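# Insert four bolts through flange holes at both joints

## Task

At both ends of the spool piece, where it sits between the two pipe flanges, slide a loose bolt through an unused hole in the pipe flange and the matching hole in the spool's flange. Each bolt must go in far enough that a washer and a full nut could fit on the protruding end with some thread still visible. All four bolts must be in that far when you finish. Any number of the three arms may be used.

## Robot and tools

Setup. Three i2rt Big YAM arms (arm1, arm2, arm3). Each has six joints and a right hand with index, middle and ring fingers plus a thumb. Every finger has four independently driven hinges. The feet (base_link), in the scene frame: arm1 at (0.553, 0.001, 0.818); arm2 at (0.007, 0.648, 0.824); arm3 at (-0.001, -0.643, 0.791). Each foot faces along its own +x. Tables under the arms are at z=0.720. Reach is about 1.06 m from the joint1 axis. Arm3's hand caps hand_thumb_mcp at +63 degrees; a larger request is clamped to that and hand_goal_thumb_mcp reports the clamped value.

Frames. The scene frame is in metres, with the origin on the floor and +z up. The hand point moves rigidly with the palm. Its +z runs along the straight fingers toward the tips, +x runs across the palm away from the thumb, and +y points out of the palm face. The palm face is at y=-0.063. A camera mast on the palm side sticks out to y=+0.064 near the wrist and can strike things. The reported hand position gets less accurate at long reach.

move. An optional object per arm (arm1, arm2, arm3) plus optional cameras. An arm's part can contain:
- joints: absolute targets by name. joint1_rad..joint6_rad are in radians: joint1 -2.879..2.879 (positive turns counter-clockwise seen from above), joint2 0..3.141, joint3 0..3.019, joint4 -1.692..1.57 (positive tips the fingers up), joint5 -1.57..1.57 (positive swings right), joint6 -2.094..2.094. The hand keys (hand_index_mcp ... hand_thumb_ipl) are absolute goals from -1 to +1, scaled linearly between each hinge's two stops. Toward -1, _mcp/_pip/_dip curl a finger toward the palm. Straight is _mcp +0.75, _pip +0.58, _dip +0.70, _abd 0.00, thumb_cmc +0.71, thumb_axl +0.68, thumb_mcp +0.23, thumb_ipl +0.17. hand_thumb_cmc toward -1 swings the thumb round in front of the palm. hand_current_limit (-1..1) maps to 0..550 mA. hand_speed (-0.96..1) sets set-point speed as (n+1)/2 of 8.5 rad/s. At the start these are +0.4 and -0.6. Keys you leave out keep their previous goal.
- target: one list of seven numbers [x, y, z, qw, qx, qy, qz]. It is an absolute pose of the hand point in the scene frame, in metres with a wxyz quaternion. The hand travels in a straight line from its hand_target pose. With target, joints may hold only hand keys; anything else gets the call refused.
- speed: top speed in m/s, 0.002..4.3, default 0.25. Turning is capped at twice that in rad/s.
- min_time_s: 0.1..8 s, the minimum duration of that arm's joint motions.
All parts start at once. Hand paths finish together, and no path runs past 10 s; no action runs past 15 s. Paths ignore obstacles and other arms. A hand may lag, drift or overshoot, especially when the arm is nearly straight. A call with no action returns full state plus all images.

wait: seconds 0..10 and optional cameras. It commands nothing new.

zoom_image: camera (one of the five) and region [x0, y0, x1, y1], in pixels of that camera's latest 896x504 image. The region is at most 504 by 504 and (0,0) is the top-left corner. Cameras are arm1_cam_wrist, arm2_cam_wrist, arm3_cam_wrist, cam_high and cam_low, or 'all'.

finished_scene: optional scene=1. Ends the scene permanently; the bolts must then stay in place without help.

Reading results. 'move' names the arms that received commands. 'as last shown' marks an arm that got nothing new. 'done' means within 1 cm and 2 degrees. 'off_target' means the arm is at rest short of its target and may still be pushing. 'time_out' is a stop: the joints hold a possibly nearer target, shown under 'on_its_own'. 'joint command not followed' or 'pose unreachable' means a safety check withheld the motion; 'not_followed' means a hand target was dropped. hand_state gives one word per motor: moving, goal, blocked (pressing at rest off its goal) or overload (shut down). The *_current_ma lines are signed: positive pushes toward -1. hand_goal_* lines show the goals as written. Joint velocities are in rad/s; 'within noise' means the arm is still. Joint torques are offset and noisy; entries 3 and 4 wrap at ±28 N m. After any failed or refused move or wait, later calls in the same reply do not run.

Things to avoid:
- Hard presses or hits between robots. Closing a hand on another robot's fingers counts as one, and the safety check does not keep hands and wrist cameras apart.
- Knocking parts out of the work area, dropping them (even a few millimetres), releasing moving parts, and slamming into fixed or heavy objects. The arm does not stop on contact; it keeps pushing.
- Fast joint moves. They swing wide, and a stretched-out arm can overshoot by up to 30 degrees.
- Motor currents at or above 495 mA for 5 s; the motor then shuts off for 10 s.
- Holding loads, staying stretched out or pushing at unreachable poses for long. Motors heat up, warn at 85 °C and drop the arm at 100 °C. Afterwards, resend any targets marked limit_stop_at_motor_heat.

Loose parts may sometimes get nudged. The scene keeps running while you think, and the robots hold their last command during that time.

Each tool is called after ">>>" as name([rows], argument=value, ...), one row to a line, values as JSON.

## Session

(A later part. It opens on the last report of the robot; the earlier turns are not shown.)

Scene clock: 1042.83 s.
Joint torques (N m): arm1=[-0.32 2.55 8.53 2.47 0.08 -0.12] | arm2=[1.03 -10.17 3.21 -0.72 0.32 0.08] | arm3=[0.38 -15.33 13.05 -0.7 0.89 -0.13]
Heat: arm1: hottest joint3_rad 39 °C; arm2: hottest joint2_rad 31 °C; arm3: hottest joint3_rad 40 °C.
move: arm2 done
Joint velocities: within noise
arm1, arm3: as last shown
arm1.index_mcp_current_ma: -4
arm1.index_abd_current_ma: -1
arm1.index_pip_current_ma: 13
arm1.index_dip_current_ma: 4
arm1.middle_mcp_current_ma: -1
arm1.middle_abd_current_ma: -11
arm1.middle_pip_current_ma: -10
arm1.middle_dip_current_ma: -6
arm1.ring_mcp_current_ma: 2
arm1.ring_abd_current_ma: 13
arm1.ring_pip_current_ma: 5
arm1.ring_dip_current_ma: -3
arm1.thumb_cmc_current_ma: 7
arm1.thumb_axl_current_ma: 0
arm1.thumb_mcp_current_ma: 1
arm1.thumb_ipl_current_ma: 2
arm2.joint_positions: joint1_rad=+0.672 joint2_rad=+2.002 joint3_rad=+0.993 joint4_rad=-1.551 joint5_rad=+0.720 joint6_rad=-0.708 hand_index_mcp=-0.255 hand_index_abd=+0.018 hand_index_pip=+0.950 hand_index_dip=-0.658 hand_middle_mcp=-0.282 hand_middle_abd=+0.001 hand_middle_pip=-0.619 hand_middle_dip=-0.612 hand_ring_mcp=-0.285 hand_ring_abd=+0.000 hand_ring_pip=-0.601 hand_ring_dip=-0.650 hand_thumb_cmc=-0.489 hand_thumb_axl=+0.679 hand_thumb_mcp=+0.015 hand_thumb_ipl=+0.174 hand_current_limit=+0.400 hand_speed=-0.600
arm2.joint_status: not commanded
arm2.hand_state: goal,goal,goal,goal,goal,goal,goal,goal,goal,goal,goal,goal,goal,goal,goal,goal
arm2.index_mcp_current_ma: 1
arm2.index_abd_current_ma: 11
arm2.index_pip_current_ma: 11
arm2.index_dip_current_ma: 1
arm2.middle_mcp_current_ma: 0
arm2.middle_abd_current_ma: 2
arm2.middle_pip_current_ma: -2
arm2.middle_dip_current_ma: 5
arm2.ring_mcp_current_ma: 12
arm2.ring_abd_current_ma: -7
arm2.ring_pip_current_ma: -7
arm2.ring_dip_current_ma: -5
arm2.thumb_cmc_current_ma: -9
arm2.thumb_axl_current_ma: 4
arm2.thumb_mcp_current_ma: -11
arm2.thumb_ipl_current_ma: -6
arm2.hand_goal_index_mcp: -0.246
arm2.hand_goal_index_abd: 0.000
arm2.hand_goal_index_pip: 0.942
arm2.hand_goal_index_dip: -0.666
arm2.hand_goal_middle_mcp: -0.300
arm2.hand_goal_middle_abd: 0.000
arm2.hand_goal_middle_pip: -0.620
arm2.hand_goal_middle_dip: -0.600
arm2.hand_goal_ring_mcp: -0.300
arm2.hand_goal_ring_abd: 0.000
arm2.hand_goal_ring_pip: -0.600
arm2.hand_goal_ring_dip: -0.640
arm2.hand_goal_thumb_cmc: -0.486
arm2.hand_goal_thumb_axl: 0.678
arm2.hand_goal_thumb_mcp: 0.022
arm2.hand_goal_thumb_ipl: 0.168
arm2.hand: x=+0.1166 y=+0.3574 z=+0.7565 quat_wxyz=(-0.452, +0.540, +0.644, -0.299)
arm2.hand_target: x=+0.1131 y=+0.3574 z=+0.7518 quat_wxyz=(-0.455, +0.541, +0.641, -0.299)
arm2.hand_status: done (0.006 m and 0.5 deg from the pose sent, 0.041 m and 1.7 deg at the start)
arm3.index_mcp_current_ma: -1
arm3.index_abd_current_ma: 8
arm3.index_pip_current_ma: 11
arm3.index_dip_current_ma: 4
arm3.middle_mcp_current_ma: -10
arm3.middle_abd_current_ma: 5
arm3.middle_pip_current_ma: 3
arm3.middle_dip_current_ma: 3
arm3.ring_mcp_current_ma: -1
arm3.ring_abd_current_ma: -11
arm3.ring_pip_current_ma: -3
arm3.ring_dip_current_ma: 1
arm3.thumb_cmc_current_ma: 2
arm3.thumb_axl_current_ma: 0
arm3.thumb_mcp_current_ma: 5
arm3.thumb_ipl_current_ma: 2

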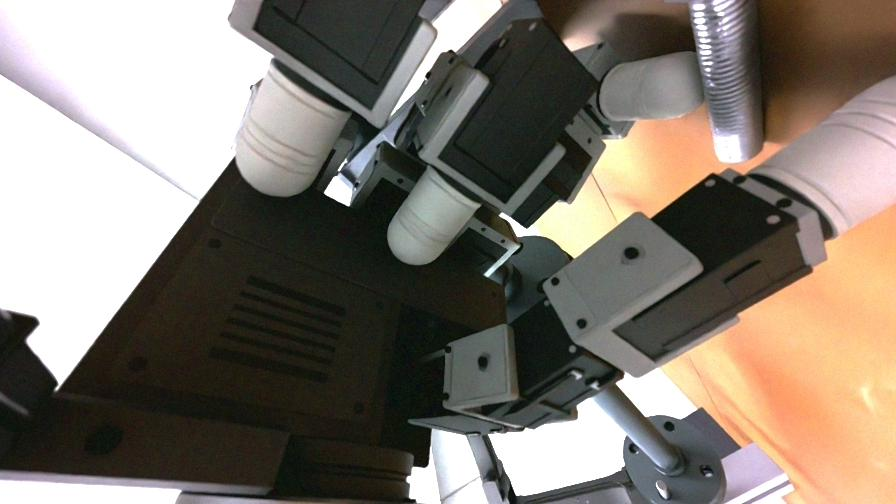

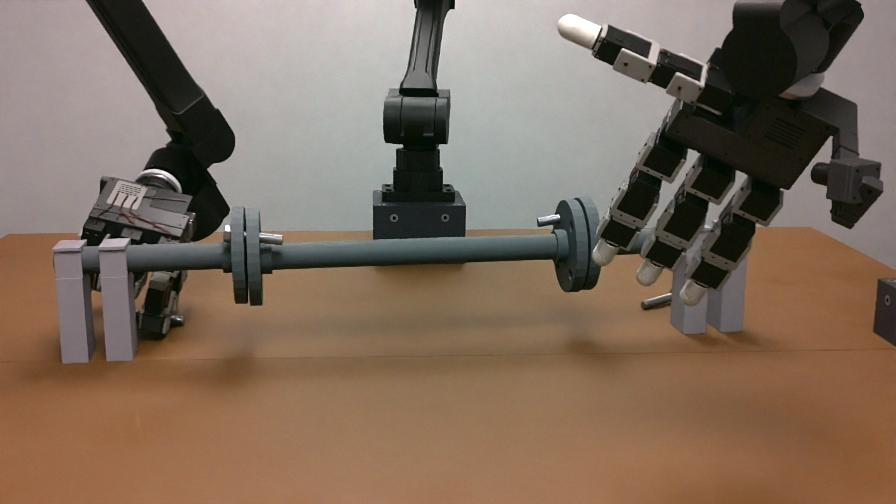

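>>> move(arm2={"target": [0.1055, 0.3573, 0.7497, 0.4546, -0.5413, -0.6407, 0.2986], "speed": 0.04}, cameras=["arm2_cam_wrist"])

>>> zoom_image(camera="arm2_cam_wrist", region=[560, 0, 896, 220])

Scene clock: 1061.87 s.
Joint torques (N m): arm1=[-0.32 2.55 8.53 2.45 0.08 -0.12] | arm2=[0.97 -10.34 2.73 -0.54 0.32 -0.05] | arm3=[0.38 -15.33 13.05 -0.73 0.89 -0.13]
Heat: arm1: hottest joint3_rad 40 °C; arm2: hottest joint2_rad 32 °C; arm3: hottest joint3_rad 40 °C.
move: arm2 done
Joint velocities: within noise
arm1, arm3: as last shown
arm1.index_mcp_current_ma: 9
arm1.index_abd_current_ma: -6
arm1.index_pip_current_ma: 2
arm1.index_dip_current_ma: -13
arm1.middle_mcp_current_ma: 6
arm1.middle_abd_current_ma: -12
arm1.middle_pip_current_ma: -7
arm1.middle_dip_current_ma: 1
arm1.ring_mcp_current_ma: -1
arm1.ring_abd_current_ma: 14
arm1.ring_pip_current_ma: 6
arm1.ring_dip_current_ma: 15
arm1.thumb_cmc_current_ma: 4
arm1.thumb_axl_current_ma: 2
arm1.thumb_mcp_current_ma: -5
arm1.thumb_ipl_current_ma: 6
arm2.joint_positions: joint1_rad=+0.657 joint2_rad=+2.002 joint3_rad=+0.984 joint4_rad=-1.535 joint5_rad=+0.734 joint6_rad=-0.708 hand_index_mcp=-0.266 hand_index_abd=+0.007 hand_index_pip=+0.933 hand_index_dip=-0.667 hand_middle_mcp=-0.282 hand_middle_abd=+0.001 hand_middle_pip=-0.619 hand_middle_dip=-0.612 hand_ring_mcp=-0.285 hand_ring_abd=+0.000 hand_ring_pip=-0.601 hand_ring_dip=-0.650 hand_thumb_cmc=-0.503 hand_thumb_axl=+0.676 hand_thumb_mcp=+0.044 hand_thumb_ipl=+0.178 hand_current_limit=+0.400 hand_speed=-0.600
arm2.joint_status: not commanded
arm2.hand_state: blocked,goal,goal,goal,goal,goal,goal,goal,goal,goal,goal,goal,goal,goal,blocked,goal
arm2.index_mcp_current_ma: -9
arm2.index_abd_current_ma: 7
arm2.index_pip_current_ma: 4
arm2.index_dip_current_ma: -7
arm2.middle_mcp_current_ma: -6
arm2.middle_abd_current_ma: 10
arm2.middle_pip_current_ma: 2
arm2.middle_dip_current_ma: 1
arm2.ring_mcp_current_ma: 4
arm2.ring_abd_current_ma: -3
arm2.ring_pip_current_ma: -13
arm2.ring_dip_current_ma: -4
arm2.thumb_cmc_current_ma: -15
arm2.thumb_axl_current_ma: -2
arm2.thumb_mcp_current_ma: 6
arm2.thumb_ipl_current_ma: 0
arm2.hand_goal_index_mcp: -0.246
arm2.hand_goal_index_abd: 0.000
arm2.hand_goal_index_pip: 0.942
arm2.hand_goal_index_dip: -0.666
arm2.hand_goal_middle_mcp: -0.300
arm2.hand_goal_middle_abd: 0.000
arm2.hand_goal_middle_pip: -0.620
arm2.hand_goal_middle_dip: -0.600
arm2.hand_goal_ring_mcp: -0.300
arm2.hand_goal_ring_abd: 0.000
arm2.hand_goal_ring_pip: -0.600
arm2.hand_goal_ring_dip: -0.640
arm2.hand_goal_thumb_cmc: -0.486
arm2.hand_goal_thumb_axl: 0.678
arm2.hand_goal_thumb_mcp: 0.022
arm2.hand_goal_thumb_ipl: 0.168
arm2.hand: x=+0.1100 y=+0.3553 z=+0.7544 quat_wxyz=(-0.451, +0.543, +0.641, -0.302)
arm2.hand_target: x=+0.1055 y=+0.3574 z=+0.7498 quat_wxyz=(-0.455, +0.541, +0.641, -0.299)
arm2.hand_status: done (0.007 m and 0.6 deg from the pose sent, 0.013 m and 0.5 deg at the start)
arm3.index_mcp_current_ma: 1
arm3.index_abd_current_ma: 7
arm3.index_pip_current_ma: 13
arm3.index_dip_current_ma: 2
arm3.middle_mcp_current_ma: -13
arm3.middle_abd_current_ma: 3
arm3.middle_pip_current_ma: 4
arm3.middle_dip_current_ma: 5
arm3.ring_mcp_current_ma: -7
arm3.ring_abd_current_ma: -5
arm3.ring_pip_current_ma: -2
arm3.ring_dip_current_ma: 0
arm3.thumb_axl_current_ma: -5
arm3.thumb_mcp_current_ma: 1
arm3.thumb_ipl_current_ma: 1

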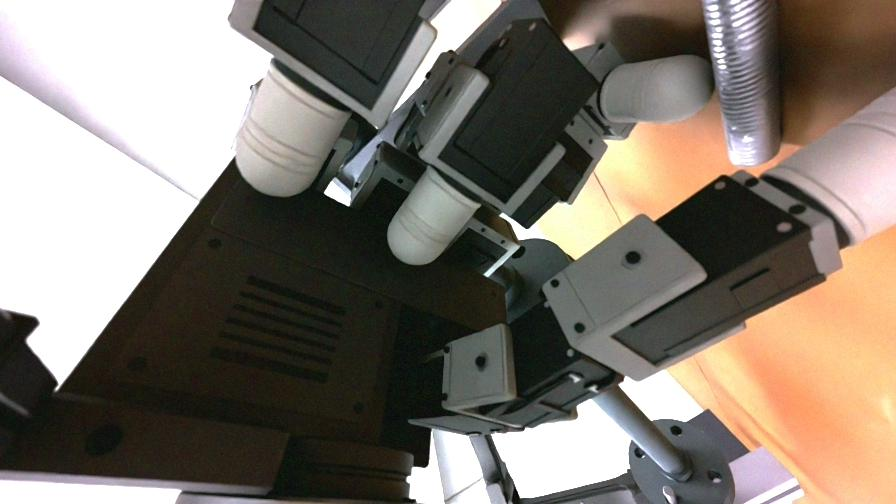

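Scaled by 1.500.

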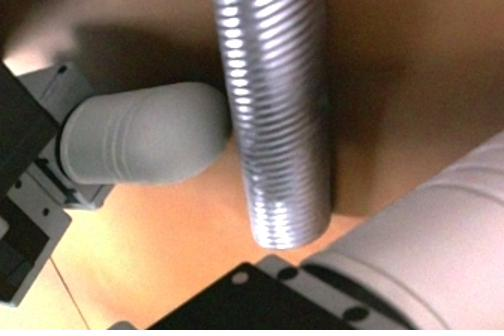

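>>> move(arm2={"joints": {"hand_index_mcp": -0.342, "hand_index_dip": -0.56, "hand_thumb_mcp": -0.11}}, cameras=["arm2_cam_wrist"])

>>> zoom_image(camera="arm2_cam_wrist", region=[560, 0, 896, 220])

>>> move(arm2={"joints": {"hand_index_mcp": -0.48, "hand_index_dip": -0.50, "hand_thumb_mcp": -0.26}}, cameras=["arm2_cam_wrist", "cam_low"])

>>> zoom_image(camera="arm2_cam_wrist", region=[560, 0, 896, 220])

Scene clock: 1071.80 s.
Joint torques (N m): arm1=[-0.38 2.55 8.53 2.45 0.08 -0.12] | arm2=[1.08 -10.34 2.78 -0.55 0.17 -0.05] | arm3=[0.38 -15.27 13.05 -0.69 0.9 -0.13]
Heat: arm1: hottest joint3_rad 40 °C; arm2: hottest joint2_rad 32 °C; arm3: hottest joint3_rad 40 °C.
move: arm2 off_target
Joint velocities: within noise
arm1, arm3: as last shown
arm1.index_mcp_current_ma: -13
arm1.index_abd_current_ma: 0
arm1.index_pip_current_ma: 1
arm1.index_dip_current_ma: -4
arm1.middle_mcp_current_ma: 10
arm1.middle_abd_current_ma: -23
arm1.middle_pip_current_ma: -2
arm1.middle_dip_current_ma: -16
arm1.ring_mcp_current_ma: 17
arm1.ring_abd_current_ma: -2
arm1.ring_pip_current_ma: -12
arm1.ring_dip_current_ma: -11
arm1.thumb_cmc_current_ma: -2
arm1.thumb_axl_current_ma: 5
arm1.thumb_mcp_current_ma: 17
arm1.thumb_ipl_current_ma: 2
arm2.joint_positions: joint1_rad=+0.656 joint2_rad=+2.002 joint3_rad=+0.983 joint4_rad=-1.535 joint5_rad=+0.737 joint6_rad=-0.708 hand_index_mcp=-0.281 hand_index_abd=+0.003 hand_index_pip=+0.938 hand_index_dip=-0.649 hand_middle_mcp=-0.282 hand_middle_abd=+0.001 hand_middle_pip=-0.619 hand_middle_dip=-0.612 hand_ring_mcp=-0.285 hand_ring_abd=+0.000 hand_ring_pip=-0.601 hand_ring_dip=-0.650 hand_thumb_cmc=-0.504 hand_thumb_axl=+0.676 hand_thumb_mcp=+0.039 hand_thumb_ipl=+0.194 hand_current_limit=+0.400 hand_speed=-0.600
arm2.joint_status: hand_index_mcp off_target (ended at -0.281, target -0.342); hand_index_dip off_target (ended at -0.649, target -0.560); hand_thumb_mcp off_target (ended at +0.039, target -0.110)
arm2.hand_state: blocked,goal,goal,blocked,goal,goal,goal,goal,goal,goal,goal,goal,goal,goal,blocked,blocked
arm2.index_mcp_current_ma: 40
arm2.index_abd_current_ma: 3
arm2.index_pip_current_ma: 10
arm2.index_dip_current_ma: -59
arm2.middle_mcp_current_ma: -3
arm2.middle_abd_current_ma: 1
arm2.middle_pip_current_ma: 3
arm2.middle_dip_current_ma: 1
arm2.ring_mcp_current_ma: 10
arm2.ring_abd_current_ma: -1
arm2.ring_pip_current_ma: -12
arm2.ring_dip_current_ma: 1
arm2.thumb_cmc_current_ma: -20
arm2.thumb_axl_current_ma: -1
arm2.thumb_mcp_current_ma: 117
arm2.thumb_ipl_current_ma: 4
arm2.hand_goal_index_mcp: -0.342
arm2.hand_goal_index_abd: 0.000
arm2.hand_goal_index_pip: 0.942
arm2.hand_goal_index_dip: -0.560
arm2.hand_goal_middle_mcp: -0.300
arm2.hand_goal_middle_abd: 0.000
arm2.hand_goal_middle_pip: -0.620
arm2.hand_goal_middle_dip: -0.600
arm2.hand_goal_ring_mcp: -0.300
arm2.hand_goal_ring_abd: 0.000
arm2.hand_goal_ring_pip: -0.600
arm2.hand_goal_ring_dip: -0.640
arm2.hand_goal_thumb_cmc: -0.486
arm2.hand_goal_thumb_axl: 0.678
arm2.hand_goal_thumb_mcp: -0.110
arm2.hand_goal_thumb_ipl: 0.168
arm2.hand: x=+0.1091 y=+0.3550 z=+0.7545 quat_wxyz=(-0.451, +0.542, +0.641, -0.303)
arm2.hand_target: x=+0.1055 y=+0.3574 z=+0.7498 quat_wxyz=(-0.455, +0.541, +0.641, -0.299)
arm2.hand_status: not commanded
arm3.index_mcp_current_ma: -2
arm3.index_abd_current_ma: 6
arm3.index_pip_current_ma: 9
arm3.index_dip_current_ma: 3
arm3.middle_mcp_current_ma: -6
arm3.middle_abd_current_ma: 1
arm3.middle_pip_current_ma: 3
arm3.middle_dip_current_ma: 3
arm3.ring_mcp_current_ma: -4
arm3.ring_abd_current_ma: -11
arm3.ring_pip_current_ma: -6
arm3.ring_dip_current_ma: -2
arm3.thumb_cmc_current_ma: 3
arm3.thumb_axl_current_ma: -3
arm3.thumb_mcp_current_ma: 5
arm3.thumb_ipl_current_ma: 6

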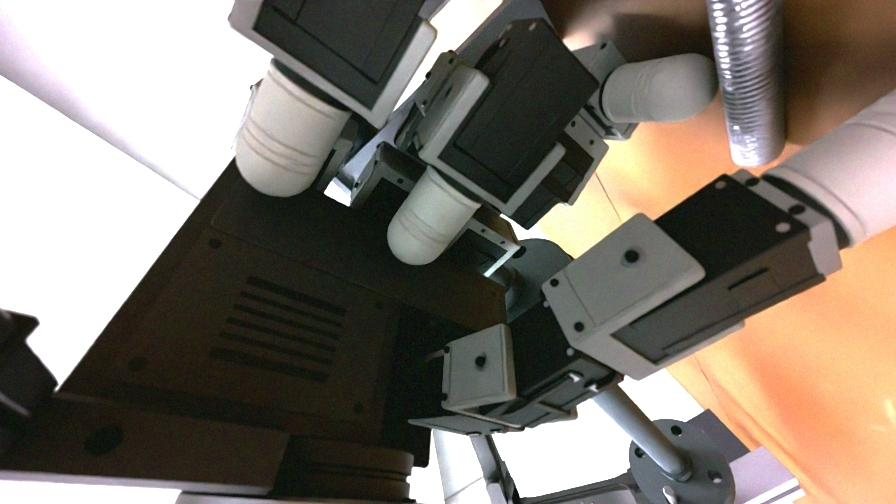

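Scaled by 1.500.

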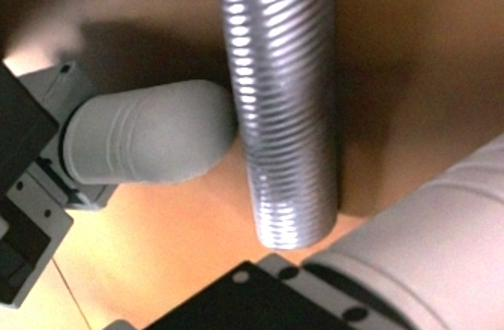

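Scene clock: 1072.47 s.
Joint torques (N m): arm1=[-0.38 2.55 8.53 2.47 0.08 -0.12] | arm2=[1.14 -10.34 2.81 -0.64 0.14 -0.06] | arm3=[0.38 -15.38 13.07 -0.7 0.89 -0.12]
Heat: arm1: hottest joint3_rad 40 °C; arm2: hottest joint2_rad 32 °C; arm3: hottest joint3_rad 40 °C.
move: arm2 off_target
Joint velocities: within noise
arm1, arm3: as last shown
arm1.index_mcp_current_ma: 0
arm1.index_abd_current_ma: -1
arm1.index_pip_current_ma: 3
arm1.index_dip_current_ma: 9
arm1.middle_mcp_current_ma: 0
arm1.middle_abd_current_ma: -15
arm1.middle_pip_current_ma: -5
arm1.middle_dip_current_ma: -13
arm1.ring_mcp_current_ma: 3
arm1.ring_abd_current_ma: 2
arm1.ring_pip_current_ma: 1
arm1.ring_dip_current_ma: -14
arm1.thumb_cmc_current_ma: -4
arm1.thumb_axl_current_ma: -9
arm1.thumb_mcp_current_ma: -2
arm1.thumb_ipl_current_ma: -1
arm2.joint_positions: joint1_rad=+0.655 joint2_rad=+2.001 joint3_rad=+0.983 joint4_rad=-1.533 joint5_rad=+0.737 joint6_rad=-0.708 hand_index_mcp=-0.457 hand_index_abd=+0.002 hand_index_pip=+0.945 hand_index_dip=-0.510 hand_middle_mcp=-0.282 hand_middle_abd=+0.001 hand_middle_pip=-0.619 hand_middle_dip=-0.612 hand_ring_mcp=-0.285 hand_ring_abd=+0.000 hand_ring_pip=-0.601 hand_ring_dip=-0.650 hand_thumb_cmc=-0.508 hand_thumb_axl=+0.676 hand_thumb_mcp=-0.003 hand_thumb_ipl=+0.226 hand_current_limit=+0.400 hand_speed=-0.600
arm2.joint_status: hand_index_mcp off_target (ended at -0.457, target -0.480); hand_thumb_mcp off_target (ended at -0.003, target -0.260); the others done
arm2.hand_state: blocked,goal,goal,goal,goal,goal,goal,goal,goal,goal,goal,goal,blocked,goal,blocked,blocked
arm2.index_mcp_current_ma: 19
arm2.index_abd_current_ma: 5
arm2.index_pip_current_ma: 3
arm2.index_dip_current_ma: -5
arm2.middle_mcp_current_ma: -1
arm2.middle_abd_current_ma: -5
arm2.middle_pip_current_ma: 0
arm2.middle_dip_current_ma: 5
arm2.ring_mcp_current_ma: 8
arm2.ring_abd_current_ma: -4
arm2.ring_pip_current_ma: -12
arm2.ring_dip_current_ma: -8
arm2.thumb_cmc_current_ma: -20
arm2.thumb_axl_current_ma: -6
arm2.thumb_mcp_current_ma: 243
arm2.thumb_ipl_current_ma: 32
arm2.hand_goal_index_mcp: -0.480
arm2.hand_goal_index_abd: 0.000
arm2.hand_goal_index_pip: 0.942
arm2.hand_goal_index_dip: -0.500
arm2.hand_goal_middle_mcp: -0.300
arm2.hand_goal_middle_abd: 0.000
arm2.hand_goal_middle_pip: -0.620
arm2.hand_goal_middle_dip: -0.600
arm2.hand_goal_ring_mcp: -0.300
arm2.hand_goal_ring_abd: 0.000
arm2.hand_goal_ring_pip: -0.600
arm2.hand_goal_ring_dip: -0.640
arm2.hand_goal_thumb_cmc: -0.486
arm2.hand_goal_thumb_axl: 0.678
arm2.hand_goal_thumb_mcp: -0.260
arm2.hand_goal_thumb_ipl: 0.168
arm2.hand: x=+0.1092 y=+0.3545 z=+0.7543 quat_wxyz=(-0.450, +0.543, +0.641, -0.303)
arm2.hand_target: x=+0.1055 y=+0.3574 z=+0.7498 quat_wxyz=(-0.455, +0.542, +0.641, -0.299)
arm2.hand_status: not commanded
arm3.index_abd_current_ma: 8
arm3.index_pip_current_ma: 12
arm3.index_dip_current_ma: 4
arm3.middle_mcp_current_ma: -14
arm3.middle_abd_current_ma: 2
arm3.middle_pip_current_ma: 7
arm3.middle_dip_current_ma: 5
arm3.ring_mcp_current_ma: 0
arm3.ring_abd_current_ma: -9
arm3.ring_pip_current_ma: -4
arm3.ring_dip_current_ma: 2
arm3.thumb_cmc_current_ma: 5
arm3.thumb_axl_current_ma: -1
arm3.thumb_mcp_current_ma: 2
arm3.thumb_ipl_current_ma: 3

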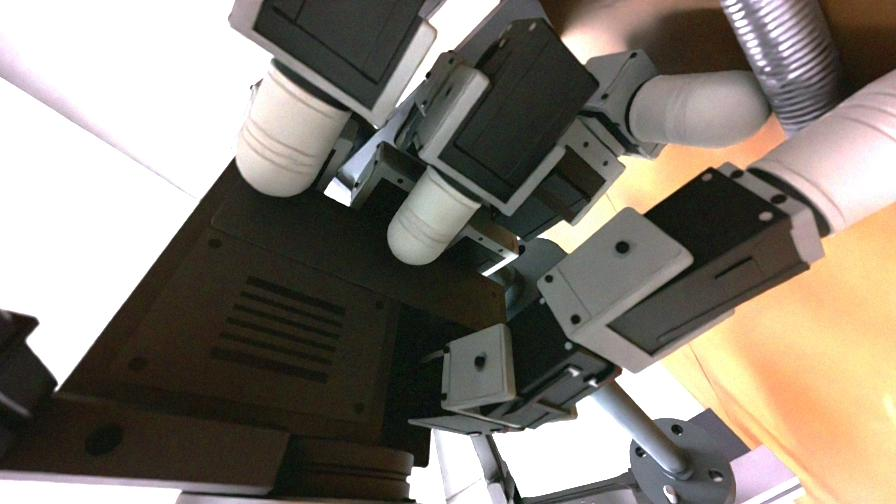

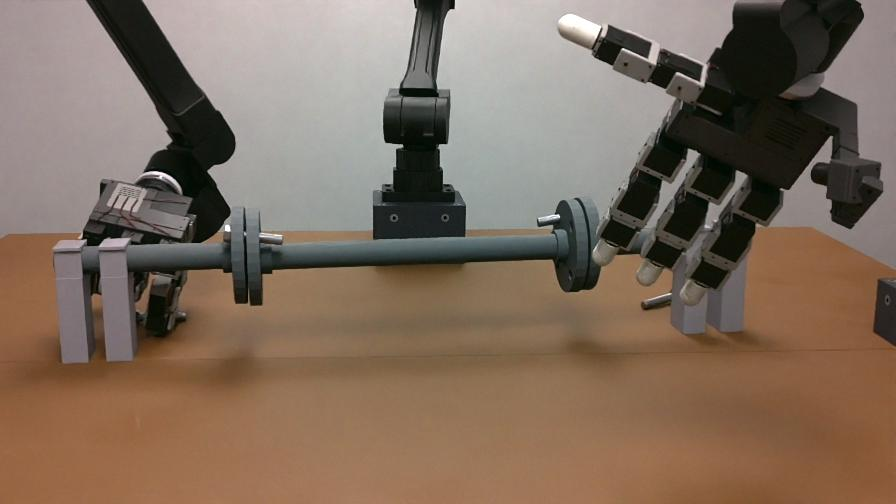

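Scaled by 1.500.

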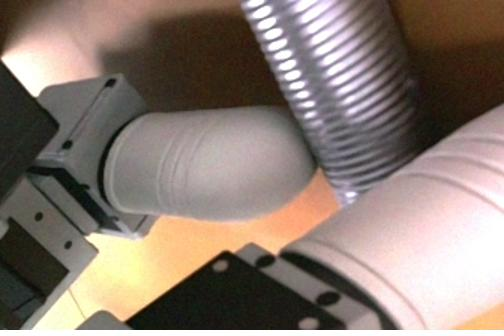

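>>> move(arm2={"target": [0.1055, 0.3573, 0.7545, 0.4546, -0.5413, -0.6407, 0.2986], "speed": 0.03}, cameras=["arm2_cam_wrist"])

>>> zoom_image(camera="arm2_cam_wrist", region=[560, 0, 896, 220])

Scene clock: 1087.07 s.
Joint torques (N m): arm1=[-0.32 2.61 8.53 2.45 0.08 -0.11] | arm2=[1.08 -11.05 2.8 -1.13 0.16 -0.06] | arm3=[0.38 -15.33 13.05 -0.7 0.89 -0.13]
Heat: arm1: hottest joint3_rad 40 °C; arm2: hottest joint2_rad 32 °C; arm3: hottest joint3_rad 41 °C.
move: arm2 done
Joint velocities: within noise
arm1: as last shown
arm1.index_mcp_current_ma: 1
arm1.index_abd_current_ma: -18
arm1.index_dip_current_ma: -10
arm1.middle_mcp_current_ma: 9
arm1.middle_abd_current_ma: -5
arm1.middle_pip_current_ma: 22
arm1.middle_dip_current_ma: 10
arm1.ring_mcp_current_ma: -4
arm1.ring_abd_current_ma: 16
arm1.ring_pip_current_ma: 5
arm1.ring_dip_current_ma: 7
arm1.thumb_cmc_current_ma: -1
arm1.thumb_axl_current_ma: 8
arm1.thumb_mcp_current_ma: 6
arm2.joint_positions: joint1_rad=+0.655 joint2_rad=+2.000 joint3_rad=+0.983 joint4_rad=-1.533 joint5_rad=+0.737 joint6_rad=-0.708 hand_index_mcp=-0.457 hand_index_abd=+0.002 hand_index_pip=+0.945 hand_index_dip=-0.509 hand_middle_mcp=-0.282 hand_middle_abd=+0.001 hand_middle_pip=-0.619 hand_middle_dip=-0.612 hand_ring_mcp=-0.285 hand_ring_abd=+0.000 hand_ring_pip=-0.601 hand_ring_dip=-0.650 hand_thumb_cmc=-0.508 hand_thumb_axl=+0.676 hand_thumb_mcp=-0.004 hand_thumb_ipl=+0.225 hand_current_limit=+0.400 hand_speed=-0.600
arm2.joint_status: not commanded
arm2.hand_state: blocked,goal,goal,goal,goal,goal,goal,goal,goal,goal,goal,goal,blocked,goal,blocked,blocked
arm2.index_mcp_current_ma: 16
arm2.index_abd_current_ma: 11
arm2.index_pip_current_ma: 6
arm2.index_dip_current_ma: -13
arm2.middle_mcp_current_ma: 0
arm2.middle_abd_current_ma: 3
arm2.middle_pip_current_ma: 0
arm2.middle_dip_current_ma: 3
arm2.ring_mcp_current_ma: 9
arm2.ring_abd_current_ma: -6
arm2.ring_pip_current_ma: -4
arm2.ring_dip_current_ma: -2
arm2.thumb_cmc_current_ma: -16
arm2.thumb_axl_current_ma: 3
arm2.thumb_mcp_current_ma: 238
arm2.thumb_ipl_current_ma: 36
arm2.hand_goal_index_mcp: -0.480
arm2.hand_goal_index_abd: 0.000
arm2.hand_goal_index_pip: 0.942
arm2.hand_goal_index_dip: -0.500
arm2.hand_goal_middle_mcp: -0.300
arm2.hand_goal_middle_abd: 0.000
arm2.hand_goal_middle_pip: -0.620
arm2.hand_goal_middle_dip: -0.600
arm2.hand_goal_ring_mcp: -0.300
arm2.hand_goal_ring_abd: 0.000
arm2.hand_goal_ring_pip: -0.600
arm2.hand_goal_ring_dip: -0.640
arm2.hand_goal_thumb_cmc: -0.486
arm2.hand_goal_thumb_axl: 0.678
arm2.hand_goal_thumb_mcp: -0.260
arm2.hand_goal_thumb_ipl: 0.168
arm2.hand: x=+0.1093 y=+0.3543 z=+0.7545 quat_wxyz=(-0.450, +0.543, +0.641, -0.303)
arm2.hand_target: x=+0.1055 y=+0.3573 z=+0.7545 quat_wxyz=(-0.455, +0.541, +0.641, -0.299)
arm2.hand_status: done (0.005 m and 0.8 deg from the pose sent, 0.005 m and 0.8 deg at the start)
arm3.joint_positions: joint1_rad=+0.795 joint2_rad=+1.802 joint3_rad=+1.581 joint4_rad=-1.588 joint5_rad=+0.637 joint6_rad=-0.438 hand_index_mcp=+0.740 hand_index_abd=-0.009 hand_index_pip=+0.571 hand_index_dip=+0.696 hand_middle_mcp=+0.741 hand_middle_abd=-0.008 hand_middle_pip=+0.568 hand_middle_dip=+0.696 hand_ring_mcp=+0.742 hand_ring_abd=-0.007 hand_ring_pip=+0.565 hand_ring_dip=+0.693 hand_thumb_cmc=+0.707 hand_thumb_axl=+0.677 hand_thumb_mcp=+0.220 hand_thumb_ipl=+0.168 hand_current_limit=+0.400 hand_speed=-0.600
arm3.joint_status: not commanded
arm3.hand_state: goal,goal,goal,goal,goal,goal,goal,goal,goal,goal,goal,goal,goal,goal,goal,goal
arm3.index_mcp_current_ma: -7
arm3.index_abd_current_ma: 6
arm3.index_pip_current_ma: 12
arm3.index_dip_current_ma: 7
arm3.middle_mcp_current_ma: -16
arm3.middle_abd_current_ma: 3
arm3.middle_pip_current_ma: 4
arm3.middle_dip_current_ma: 1
arm3.ring_mcp_current_ma: -6
arm3.ring_abd_current_ma: -3
arm3.ring_pip_current_ma: -7
arm3.ring_dip_current_ma: 3
arm3.thumb_cmc_current_ma: 2
arm3.thumb_axl_current_ma: -3
arm3.thumb_mcp_current_ma: 1
arm3.thumb_ipl_current_ma: 6
arm3.hand_goal_index_mcp: 0.754
arm3.hand_goal_index_abd: 0.000
arm3.hand_goal_index_pip: 0.576
arm3.hand_goal_index_dip: 0.696
arm3.hand_goal_middle_mcp: 0.754
arm3.hand_goal_middle_abd: 0.000
arm3.hand_goal_middle_pip: 0.576
arm3.hand_goal_middle_dip: 0.696
arm3.hand_goal_ring_mcp: 0.754
arm3.hand_goal_ring_abd: 0.000
arm3.hand_goal_ring_pip: 0.576
arm3.hand_goal_ring_dip: 0.696
arm3.hand_goal_thumb_cmc: 0.714
arm3.hand_goal_thumb_axl: 0.678
arm3.hand_goal_thumb_mcp: 0.226
arm3.hand_goal_thumb_ipl: 0.168
arm3.hand: x=-0.3545 y=-0.1756 z=+0.9563 quat_wxyz=(+0.326, -0.579, +0.746, -0.053)
arm3.hand_target: x=-0.3657 y=-0.1697 z=+0.9769 quat_wxyz=(+0.325, -0.581, +0.745, -0.035)
arm3.hand_status: not commanded

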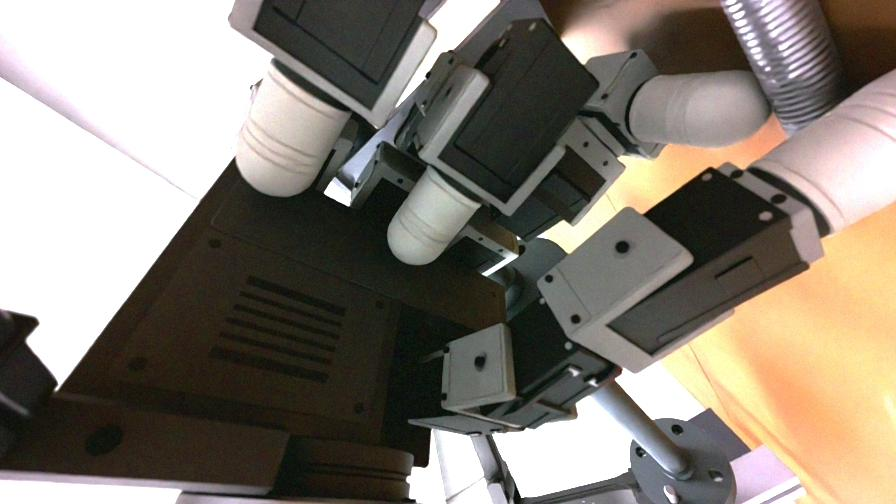

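Scaled by 1.500.

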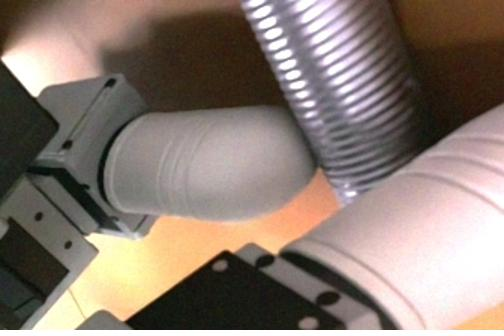

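>>> move(arm2={"target": [0.1055, 0.3573, 0.762, 0.4546, -0.5413, -0.6407, 0.2986], "speed": 0.03}, cameras=["arm2_cam_wrist", "cam_low"])

>>> zoom_image(camera="arm2_cam_wrist", region=[560, 0, 896, 220])

>>> zoom_image(camera="cam_low", region=[90, 240, 210, 340])

Scene clock: 1095.10 s.
Joint torques (N m): arm1=[-0.32 2.61 8.5 2.45 0.08 -0.12] | arm2=[1.14 -11.87 2.81 -1.74 0.22 -0.06] | arm3=[0.38 -15.33 13.07 -0.72 0.89 -0.13]
Heat: arm1: hottest joint3_rad 40 °C; arm2: hottest joint2_rad 32 °C; arm3: hottest joint3_rad 41 °C.
move: arm2 done
Joint velocities: within noise
arm1, arm3: as last shown
arm1.index_mcp_current_ma: -2
arm1.index_abd_current_ma: -4
arm1.index_pip_current_ma: 2
arm1.index_dip_current_ma: 10
arm1.middle_mcp_current_ma: -9
arm1.middle_abd_current_ma: -11
arm1.middle_pip_current_ma: -4
arm1.middle_dip_current_ma: -5
arm1.ring_mcp_current_ma: 9
arm1.ring_abd_current_ma: 0
arm1.ring_pip_current_ma: 7
arm1.ring_dip_current_ma: -14
arm1.thumb_cmc_current_ma: 5
arm1.thumb_axl_current_ma: 12
arm1.thumb_mcp_current_ma: 10
arm1.thumb_ipl_current_ma: -5
arm2.joint_positions: joint1_rad=+0.655 joint2_rad=+1.994 joint3_rad=+0.983 joint4_rad=-1.537 joint5_rad=+0.736 joint6_rad=-0.708 hand_index_mcp=-0.427 hand_index_abd=+0.002 hand_index_pip=+0.951 hand_index_dip=-0.514 hand_middle_mcp=-0.282 hand_middle_abd=+0.001 hand_middle_pip=-0.619 hand_middle_dip=-0.612 hand_ring_mcp=-0.285 hand_ring_abd=+0.000 hand_ring_pip=-0.601 hand_ring_dip=-0.650 hand_thumb_cmc=-0.508 hand_thumb_axl=+0.676 hand_thumb_mcp=-0.060 hand_thumb_ipl=+0.225 hand_current_limit=+0.400 hand_speed=-0.600
arm2.joint_status: not commanded
arm2.hand_state: blocked,goal,goal,goal,goal,goal,goal,goal,goal,goal,goal,goal,blocked,goal,blocked,blocked
arm2.index_mcp_current_ma: 33
arm2.index_abd_current_ma: 10
arm2.index_pip_current_ma: 7
arm2.index_dip_current_ma: -17
arm2.middle_mcp_current_ma: 10
arm2.middle_abd_current_ma: 0
arm2.middle_pip_current_ma: -2
arm2.middle_dip_current_ma: 2
arm2.ring_mcp_current_ma: 7
arm2.ring_abd_current_ma: -3
arm2.ring_pip_current_ma: -11
arm2.ring_dip_current_ma: -4
arm2.thumb_cmc_current_ma: -15
arm2.thumb_axl_current_ma: -10
arm2.thumb_mcp_current_ma: 174
arm2.thumb_ipl_current_ma: 38
arm2.hand_goal_index_mcp: -0.480
arm2.hand_goal_index_abd: 0.000
arm2.hand_goal_index_pip: 0.942
arm2.hand_goal_index_dip: -0.500
arm2.hand_goal_middle_mcp: -0.300
arm2.hand_goal_middle_abd: 0.000
arm2.hand_goal_middle_pip: -0.620
arm2.hand_goal_middle_dip: -0.600
arm2.hand_goal_ring_mcp: -0.300
arm2.hand_goal_ring_abd: 0.000
arm2.hand_goal_ring_pip: -0.600
arm2.hand_goal_ring_dip: -0.640
arm2.hand_goal_thumb_cmc: -0.486
arm2.hand_goal_thumb_axl: 0.678
arm2.hand_goal_thumb_mcp: -0.260
arm2.hand_goal_thumb_ipl: 0.168
arm2.on_its_own: hand_thumb_mcp moved -0.056 toward your old target -0.260
arm2.hand: x=+0.1098 y=+0.3540 z=+0.7567 quat_wxyz=(-0.449, +0.544, +0.641, -0.303)
arm2.hand_target: x=+0.1055 y=+0.3573 z=+0.7619 quat_wxyz=(-0.455, +0.542, +0.641, -0.299)
arm2.hand_status: done (0.008 m and 0.9 deg from the pose sent, 0.009 m and 0.8 deg at the start)
arm3.index_mcp_current_ma: -2
arm3.index_abd_current_ma: 3
arm3.index_pip_current_ma: 2
arm3.index_dip_current_ma: 2
arm3.middle_mcp_current_ma: -8
arm3.middle_abd_current_ma: -1
arm3.middle_pip_current_ma: -1
arm3.middle_dip_current_ma: 3
arm3.ring_mcp_current_ma: 0
arm3.ring_abd_current_ma: -10
arm3.ring_pip_current_ma: -9
arm3.ring_dip_current_ma: 5
arm3.thumb_cmc_current_ma: 3
arm3.thumb_axl_current_ma: -8
arm3.thumb_mcp_current_ma: 6
arm3.thumb_ipl_current_ma: 4

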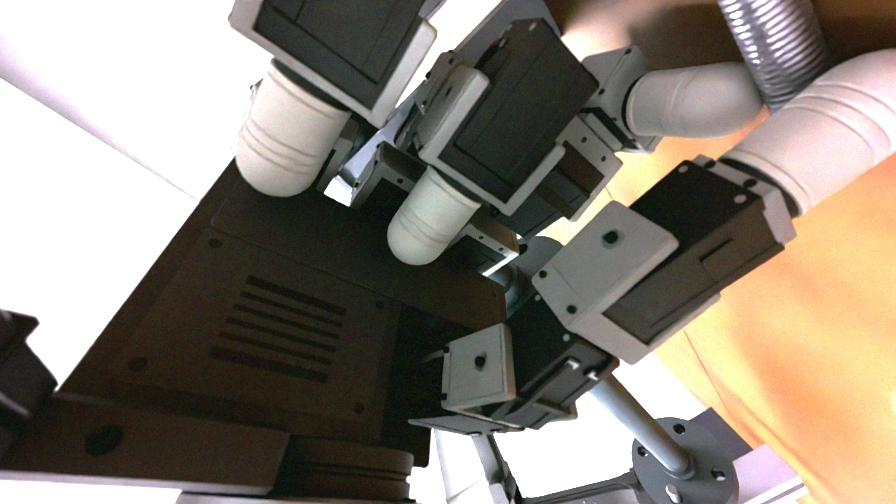

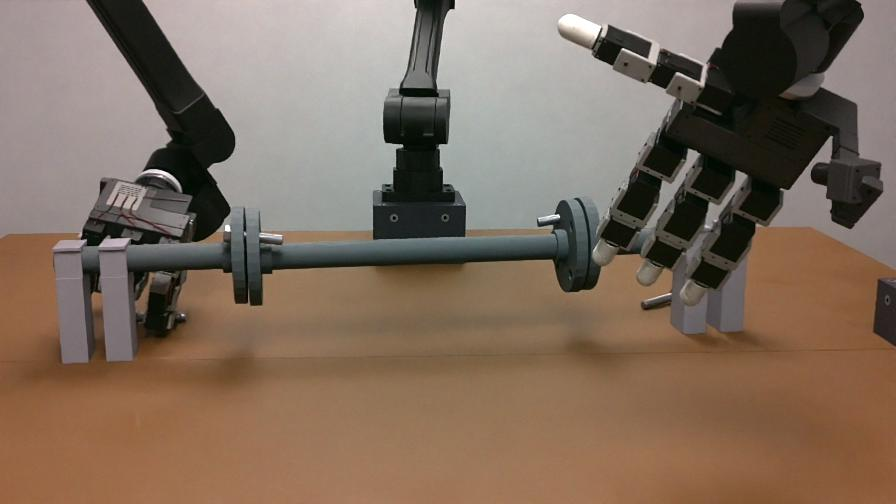

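Scaled by 1.500.

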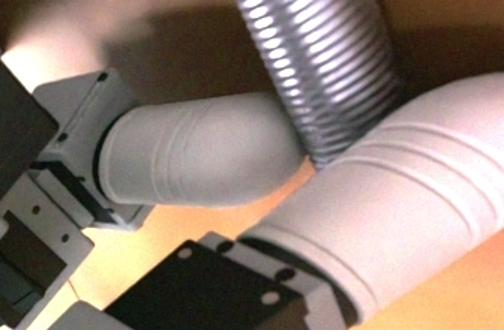

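Scaled by 4.200.

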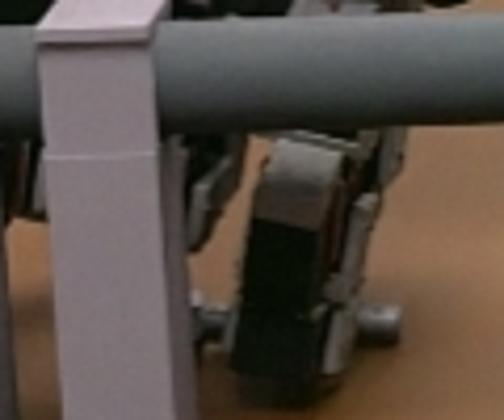

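>>> move(arm2={"joints": {"hand_index_mcp": -0.62, "hand_thumb_mcp": -0.30}}, cameras=[])

>>> move(arm2={"target": [0.1055, 0.3573, 0.79, 0.4546, -0.5413, -0.6407, 0.2986], "speed": 0.04}, cameras=["arm2_cam_wrist", "cam_low"])

>>> zoom_image(camera="arm2_cam_wrist", region=[560, 0, 896, 220])

>>> zoom_image(camera="cam_low", region=[90, 240, 210, 340])

Scene clock: 1103.07 s.
Joint torques (N m): arm1=[-0.38 2.61 8.53 2.47 0.08 -0.12] | arm2=[1.08 -11.81 2.82 -1.73 0.22 -0.06] | arm3=[0.38 -15.33 13.05 -0.72 0.89 -0.12]
Heat: arm1: hottest joint3_rad 40 °C; arm2: hottest joint2_rad 32 °C; arm3: hottest joint3_rad 41 °C.
move: arm2 off_target
Joint velocities: within noise
arm1, arm3: as last shown
arm1.index_mcp_current_ma: -4
arm1.index_abd_current_ma: -7
arm1.index_pip_current_ma: -1
arm1.index_dip_current_ma: -1
arm1.middle_mcp_current_ma: 13
arm1.middle_abd_current_ma: -4
arm1.middle_dip_current_ma: -6
arm1.ring_mcp_current_ma: 8
arm1.ring_abd_current_ma: 7
arm1.ring_pip_current_ma: 2
arm1.ring_dip_current_ma: 6
arm1.thumb_cmc_current_ma: -3
arm1.thumb_axl_current_ma: 10
arm1.thumb_mcp_current_ma: 11
arm1.thumb_ipl_current_ma: -4
arm2.joint_positions: joint1_rad=+0.655 joint2_rad=+1.994 joint3_rad=+0.983 joint4_rad=-1.537 joint5_rad=+0.736 joint6_rad=-0.708 hand_index_mcp=-0.431 hand_index_abd=+0.002 hand_index_pip=+0.963 hand_index_dip=-0.514 hand_middle_mcp=-0.282 hand_middle_abd=+0.001 hand_middle_pip=-0.619 hand_middle_dip=-0.612 hand_ring_mcp=-0.285 hand_ring_abd=+0.000 hand_ring_pip=-0.601 hand_ring_dip=-0.650 hand_thumb_cmc=-0.508 hand_thumb_axl=+0.676 hand_thumb_mcp=-0.062 hand_thumb_ipl=+0.225 hand_current_limit=+0.400 hand_speed=-0.600
arm2.joint_status: hand_index_mcp off_target (ended at -0.431, target -0.620); hand_thumb_mcp off_target (ended at -0.062, target -0.300)
arm2.hand_state: blocked,goal,blocked,goal,goal,goal,goal,goal,goal,goal,goal,goal,blocked,goal,blocked,blocked
arm2.index_mcp_current_ma: 142
arm2.index_abd_current_ma: 11
arm2.index_pip_current_ma: 14
arm2.index_dip_current_ma: -14
arm2.middle_mcp_current_ma: -1
arm2.middle_abd_current_ma: 0
arm2.middle_pip_current_ma: 4
arm2.middle_dip_current_ma: 6
arm2.ring_mcp_current_ma: 8
arm2.ring_abd_current_ma: -3
arm2.ring_pip_current_ma: 2
arm2.ring_dip_current_ma: 1
arm2.thumb_cmc_current_ma: -19
arm2.thumb_axl_current_ma: -7
arm2.thumb_mcp_current_ma: 220
arm2.thumb_ipl_current_ma: 31
arm2.hand_goal_index_mcp: -0.620
arm2.hand_goal_index_abd: 0.000
arm2.hand_goal_index_pip: 0.942
arm2.hand_goal_index_dip: -0.500
arm2.hand_goal_middle_mcp: -0.300
arm2.hand_goal_middle_abd: 0.000
arm2.hand_goal_middle_pip: -0.620
arm2.hand_goal_middle_dip: -0.600
arm2.hand_goal_ring_mcp: -0.300
arm2.hand_goal_ring_abd: 0.000
arm2.hand_goal_ring_pip: -0.600
arm2.hand_goal_ring_dip: -0.640
arm2.hand_goal_thumb_cmc: -0.486
arm2.hand_goal_thumb_axl: 0.678
arm2.hand_goal_thumb_mcp: -0.300
arm2.hand_goal_thumb_ipl: 0.168
arm2.hand: x=+0.1098 y=+0.3540 z=+0.7569 quat_wxyz=(-0.449, +0.544, +0.641, -0.303)
arm2.hand_target: x=+0.1055 y=+0.3573 z=+0.7618 quat_wxyz=(-0.455, +0.541, +0.641, -0.299)
arm2.hand_status: not commanded
arm3.index_mcp_current_ma: -5
arm3.index_abd_current_ma: 4
arm3.index_pip_current_ma: 9
arm3.index_dip_current_ma: 6
arm3.middle_mcp_current_ma: -11
arm3.middle_pip_current_ma: 2
arm3.middle_dip_current_ma: 0
arm3.ring_mcp_current_ma: -5
arm3.ring_abd_current_ma: -7
arm3.ring_dip_current_ma: 4
arm3.thumb_cmc_current_ma: 4
arm3.thumb_axl_current_ma: -3
arm3.thumb_mcp_current_ma: 1
arm3.thumb_ipl_current_ma: 8

Scene clock: 1104.27 s.
Joint torques (N m): arm1=[-0.32 2.55 8.53 2.44 0.08 -0.11] | arm2=[1.08 -11.58 3.78 -1.77 0.24 -0.06] | arm3=[0.38 -15.33 13.04 -0.73 0.89 -0.13]
Heat: arm1: hottest joint3_rad 40 °C; arm2: hottest joint2_rad 32 °C; arm3: hottest joint3_rad 41 °C.
move: arm2 done
Joint velocities: within noise
arm1.joint_positions: joint1_rad=-0.143 joint2_rad=+0.611 joint3_rad=+1.333 joint4_rad=-1.370 joint5_rad=-0.068 joint6_rad=+1.161 hand_index_mcp=+0.753 hand_index_abd=+0.000 hand_index_pip=+0.577 hand_index_dip=+0.696 hand_middle_mcp=+0.753 hand_middle_abd=+0.000 hand_middle_pip=+0.577 hand_middle_dip=+0.696 hand_ring_mcp=+0.754 hand_ring_abd=+0.000 hand_ring_pip=+0.577 hand_ring_dip=+0.696 hand_thumb_cmc=+0.714 hand_thumb_axl=+0.677 hand_thumb_mcp=+0.225 hand_thumb_ipl=+0.168 hand_current_limit=+0.400 hand_speed=-0.600
arm1.joint_status: not commanded
arm1.hand_state: goal,goal,goal,goal,goal,goal,goal,goal,goal,goal,goal,goal,goal,goal,goal,goal
arm1.index_mcp_current_ma: -7
arm1.index_abd_current_ma: -2
arm1.index_pip_current_ma: -7
arm1.index_dip_current_ma: 7
arm1.middle_mcp_current_ma: 7
arm1.middle_abd_current_ma: 1
arm1.middle_pip_current_ma: -12
arm1.middle_dip_current_ma: -20
arm1.ring_mcp_current_ma: 9
arm1.ring_abd_current_ma: 13
arm1.ring_pip_current_ma: 0
arm1.ring_dip_current_ma: -5
arm1.thumb_cmc_current_ma: 23
arm1.thumb_axl_current_ma: 6
arm1.thumb_mcp_current_ma: 12
arm1.thumb_ipl_current_ma: -1
arm1.hand_goal_index_mcp: 0.754
arm1.hand_goal_index_abd: 0.000
arm1.hand_goal_index_pip: 0.576
arm1.hand_goal_index_dip: 0.696
arm1.hand_goal_middle_mcp: 0.754
arm1.hand_goal_middle_abd: 0.000
arm1.hand_goal_middle_pip: 0.576
arm1.hand_goal_middle_dip: 0.696
arm1.hand_goal_ring_mcp: 0.754
arm1.hand_goal_ring_abd: 0.000
arm1.hand_goal_ring_pip: 0.576
arm1.hand_goal_ring_dip: 0.696
arm1.hand_goal_thumb_cmc: 0.714
arm1.hand_goal_thumb_axl: 0.678
arm1.hand_goal_thumb_mcp: 0.226
arm1.hand_goal_thumb_ipl: 0.168
arm1.hand: x=+0.3141 y=+0.0975 z=+1.3322 quat_wxyz=(+0.435, +0.150, -0.883, -0.092)
arm1.hand_target: x=+0.3163 y=+0.0987 z=+1.3429 quat_wxyz=(+0.445, +0.147, -0.878, -0.096)
arm1.hand_status: not commanded
arm2.joint_positions: joint1_rad=+0.655 joint2_rad=+1.929 joint3_rad=+0.980 joint4_rad=-1.604 joint5_rad=+0.736 joint6_rad=-0.708 hand_index_mcp=-0.457 hand_index_abd=+0.002 hand_index_pip=+0.974 hand_index_dip=-0.509 hand_middle_mcp=-0.282 hand_middle_abd=+0.001 hand_middle_pip=-0.619 hand_middle_dip=-0.612 hand_ring_mcp=-0.285 hand_ring_abd=+0.000 hand_ring_pip=-0.601 hand_ring_dip=-0.650 hand_thumb_cmc=-0.495 hand_thumb_axl=+0.678 hand_thumb_mcp=-0.112 hand_thumb_ipl=+0.226 hand_current_limit=+0.400 hand_speed=-0.600
arm2.joint_status: not commanded
arm2.hand_state: blocked,goal,blocked,goal,goal,goal,goal,goal,goal,goal,goal,goal,goal,goal,blocked,blocked
arm2.index_mcp_current_ma: 119
arm2.index_abd_current_ma: 5
arm2.index_pip_current_ma: 19
arm2.index_dip_current_ma: -9
arm2.middle_mcp_current_ma: -4
arm2.middle_abd_current_ma: 3
arm2.middle_pip_current_ma: 2
arm2.middle_dip_current_ma: 6
arm2.ring_mcp_current_ma: 8
arm2.ring_abd_current_ma: -6
arm2.ring_pip_current_ma: -7
arm2.ring_dip_current_ma: 1
arm2.thumb_cmc_current_ma: -12
arm2.thumb_axl_current_ma: -5
arm2.thumb_mcp_current_ma: 160
arm2.thumb_ipl_current_ma: 39
arm2.hand_goal_index_mcp: -0.620
arm2.hand_goal_index_abd: 0.000
arm2.hand_goal_index_pip: 0.942
arm2.hand_goal_index_dip: -0.500
arm2.hand_goal_middle_mcp: -0.300
arm2.hand_goal_middle_abd: 0.000
arm2.hand_goal_middle_pip: -0.620
arm2.hand_goal_middle_dip: -0.600
arm2.hand_goal_ring_mcp: -0.300
arm2.hand_goal_ring_abd: 0.000
arm2.hand_goal_ring_pip: -0.600
arm2.hand_goal_ring_dip: -0.640
arm2.hand_goal_thumb_cmc: -0.486
arm2.hand_goal_thumb_axl: 0.678
arm2.hand_goal_thumb_mcp: -0.300
arm2.hand_goal_thumb_ipl: 0.168
arm2.on_its_own: hand_index_mcp moved -0.026 toward your old target -0.620; hand_thumb_mcp moved -0.051 toward your old target -0.300
arm2.hand: x=+0.1082 y=+0.3565 z=+0.7841 quat_wxyz=(-0.451, +0.542, +0.641, -0.302)
arm2.hand_target: x=+0.1055 y=+0.3573 z=+0.7899 quat_wxyz=(-0.455, +0.541, +0.641, -0.299)
arm2.hand_status: done (0.007 m and 0.6 deg from the pose sent, 0.034 m and 0.9 deg at the start)
arm3: as last shown
arm3.index_mcp_current_ma: -2
arm3.index_abd_current_ma: 5
arm3.index_pip_current_ma: 11
arm3.index_dip_current_ma: 4
arm3.middle_mcp_current_ma: -9
arm3.middle_abd_current_ma: 5
arm3.middle_pip_current_ma: 4
arm3.middle_dip_current_ma: 2
arm3.ring_mcp_current_ma: -2
arm3.ring_abd_current_ma: -6
arm3.ring_pip_current_ma: -7
arm3.ring_dip_current_ma: 0
arm3.thumb_cmc_current_ma: 3
arm3.thumb_axl_current_ma: -6
arm3.thumb_mcp_current_ma: 4
arm3.thumb_ipl_current_ma: 11

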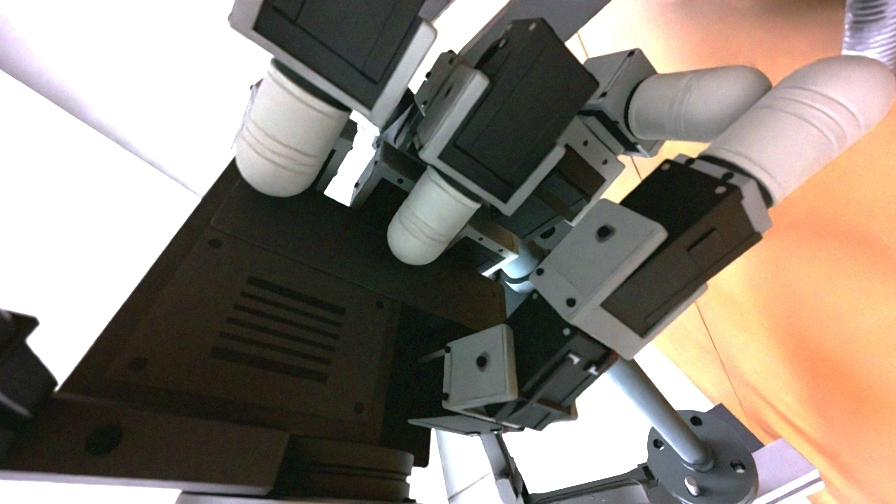

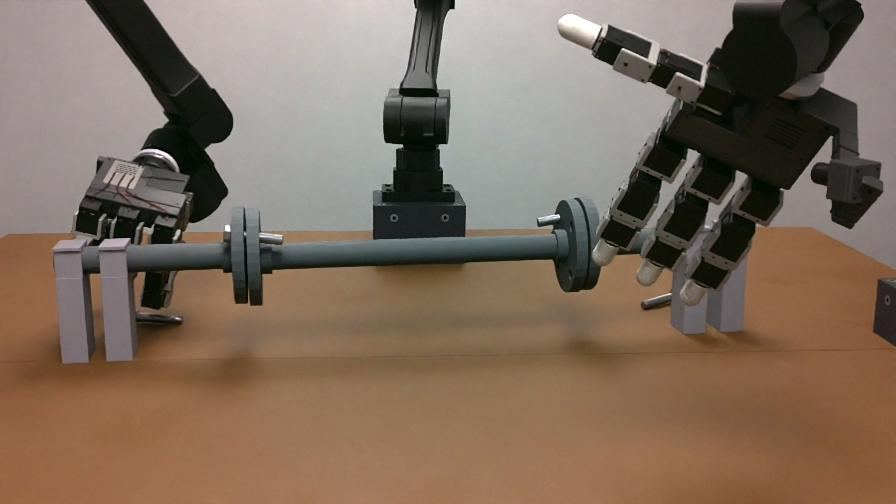

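Scaled by 1.500.

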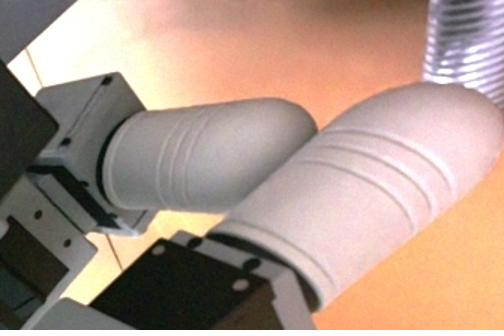

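Scaled by 4.200.

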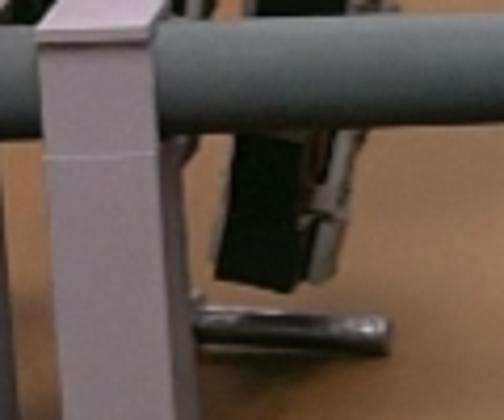

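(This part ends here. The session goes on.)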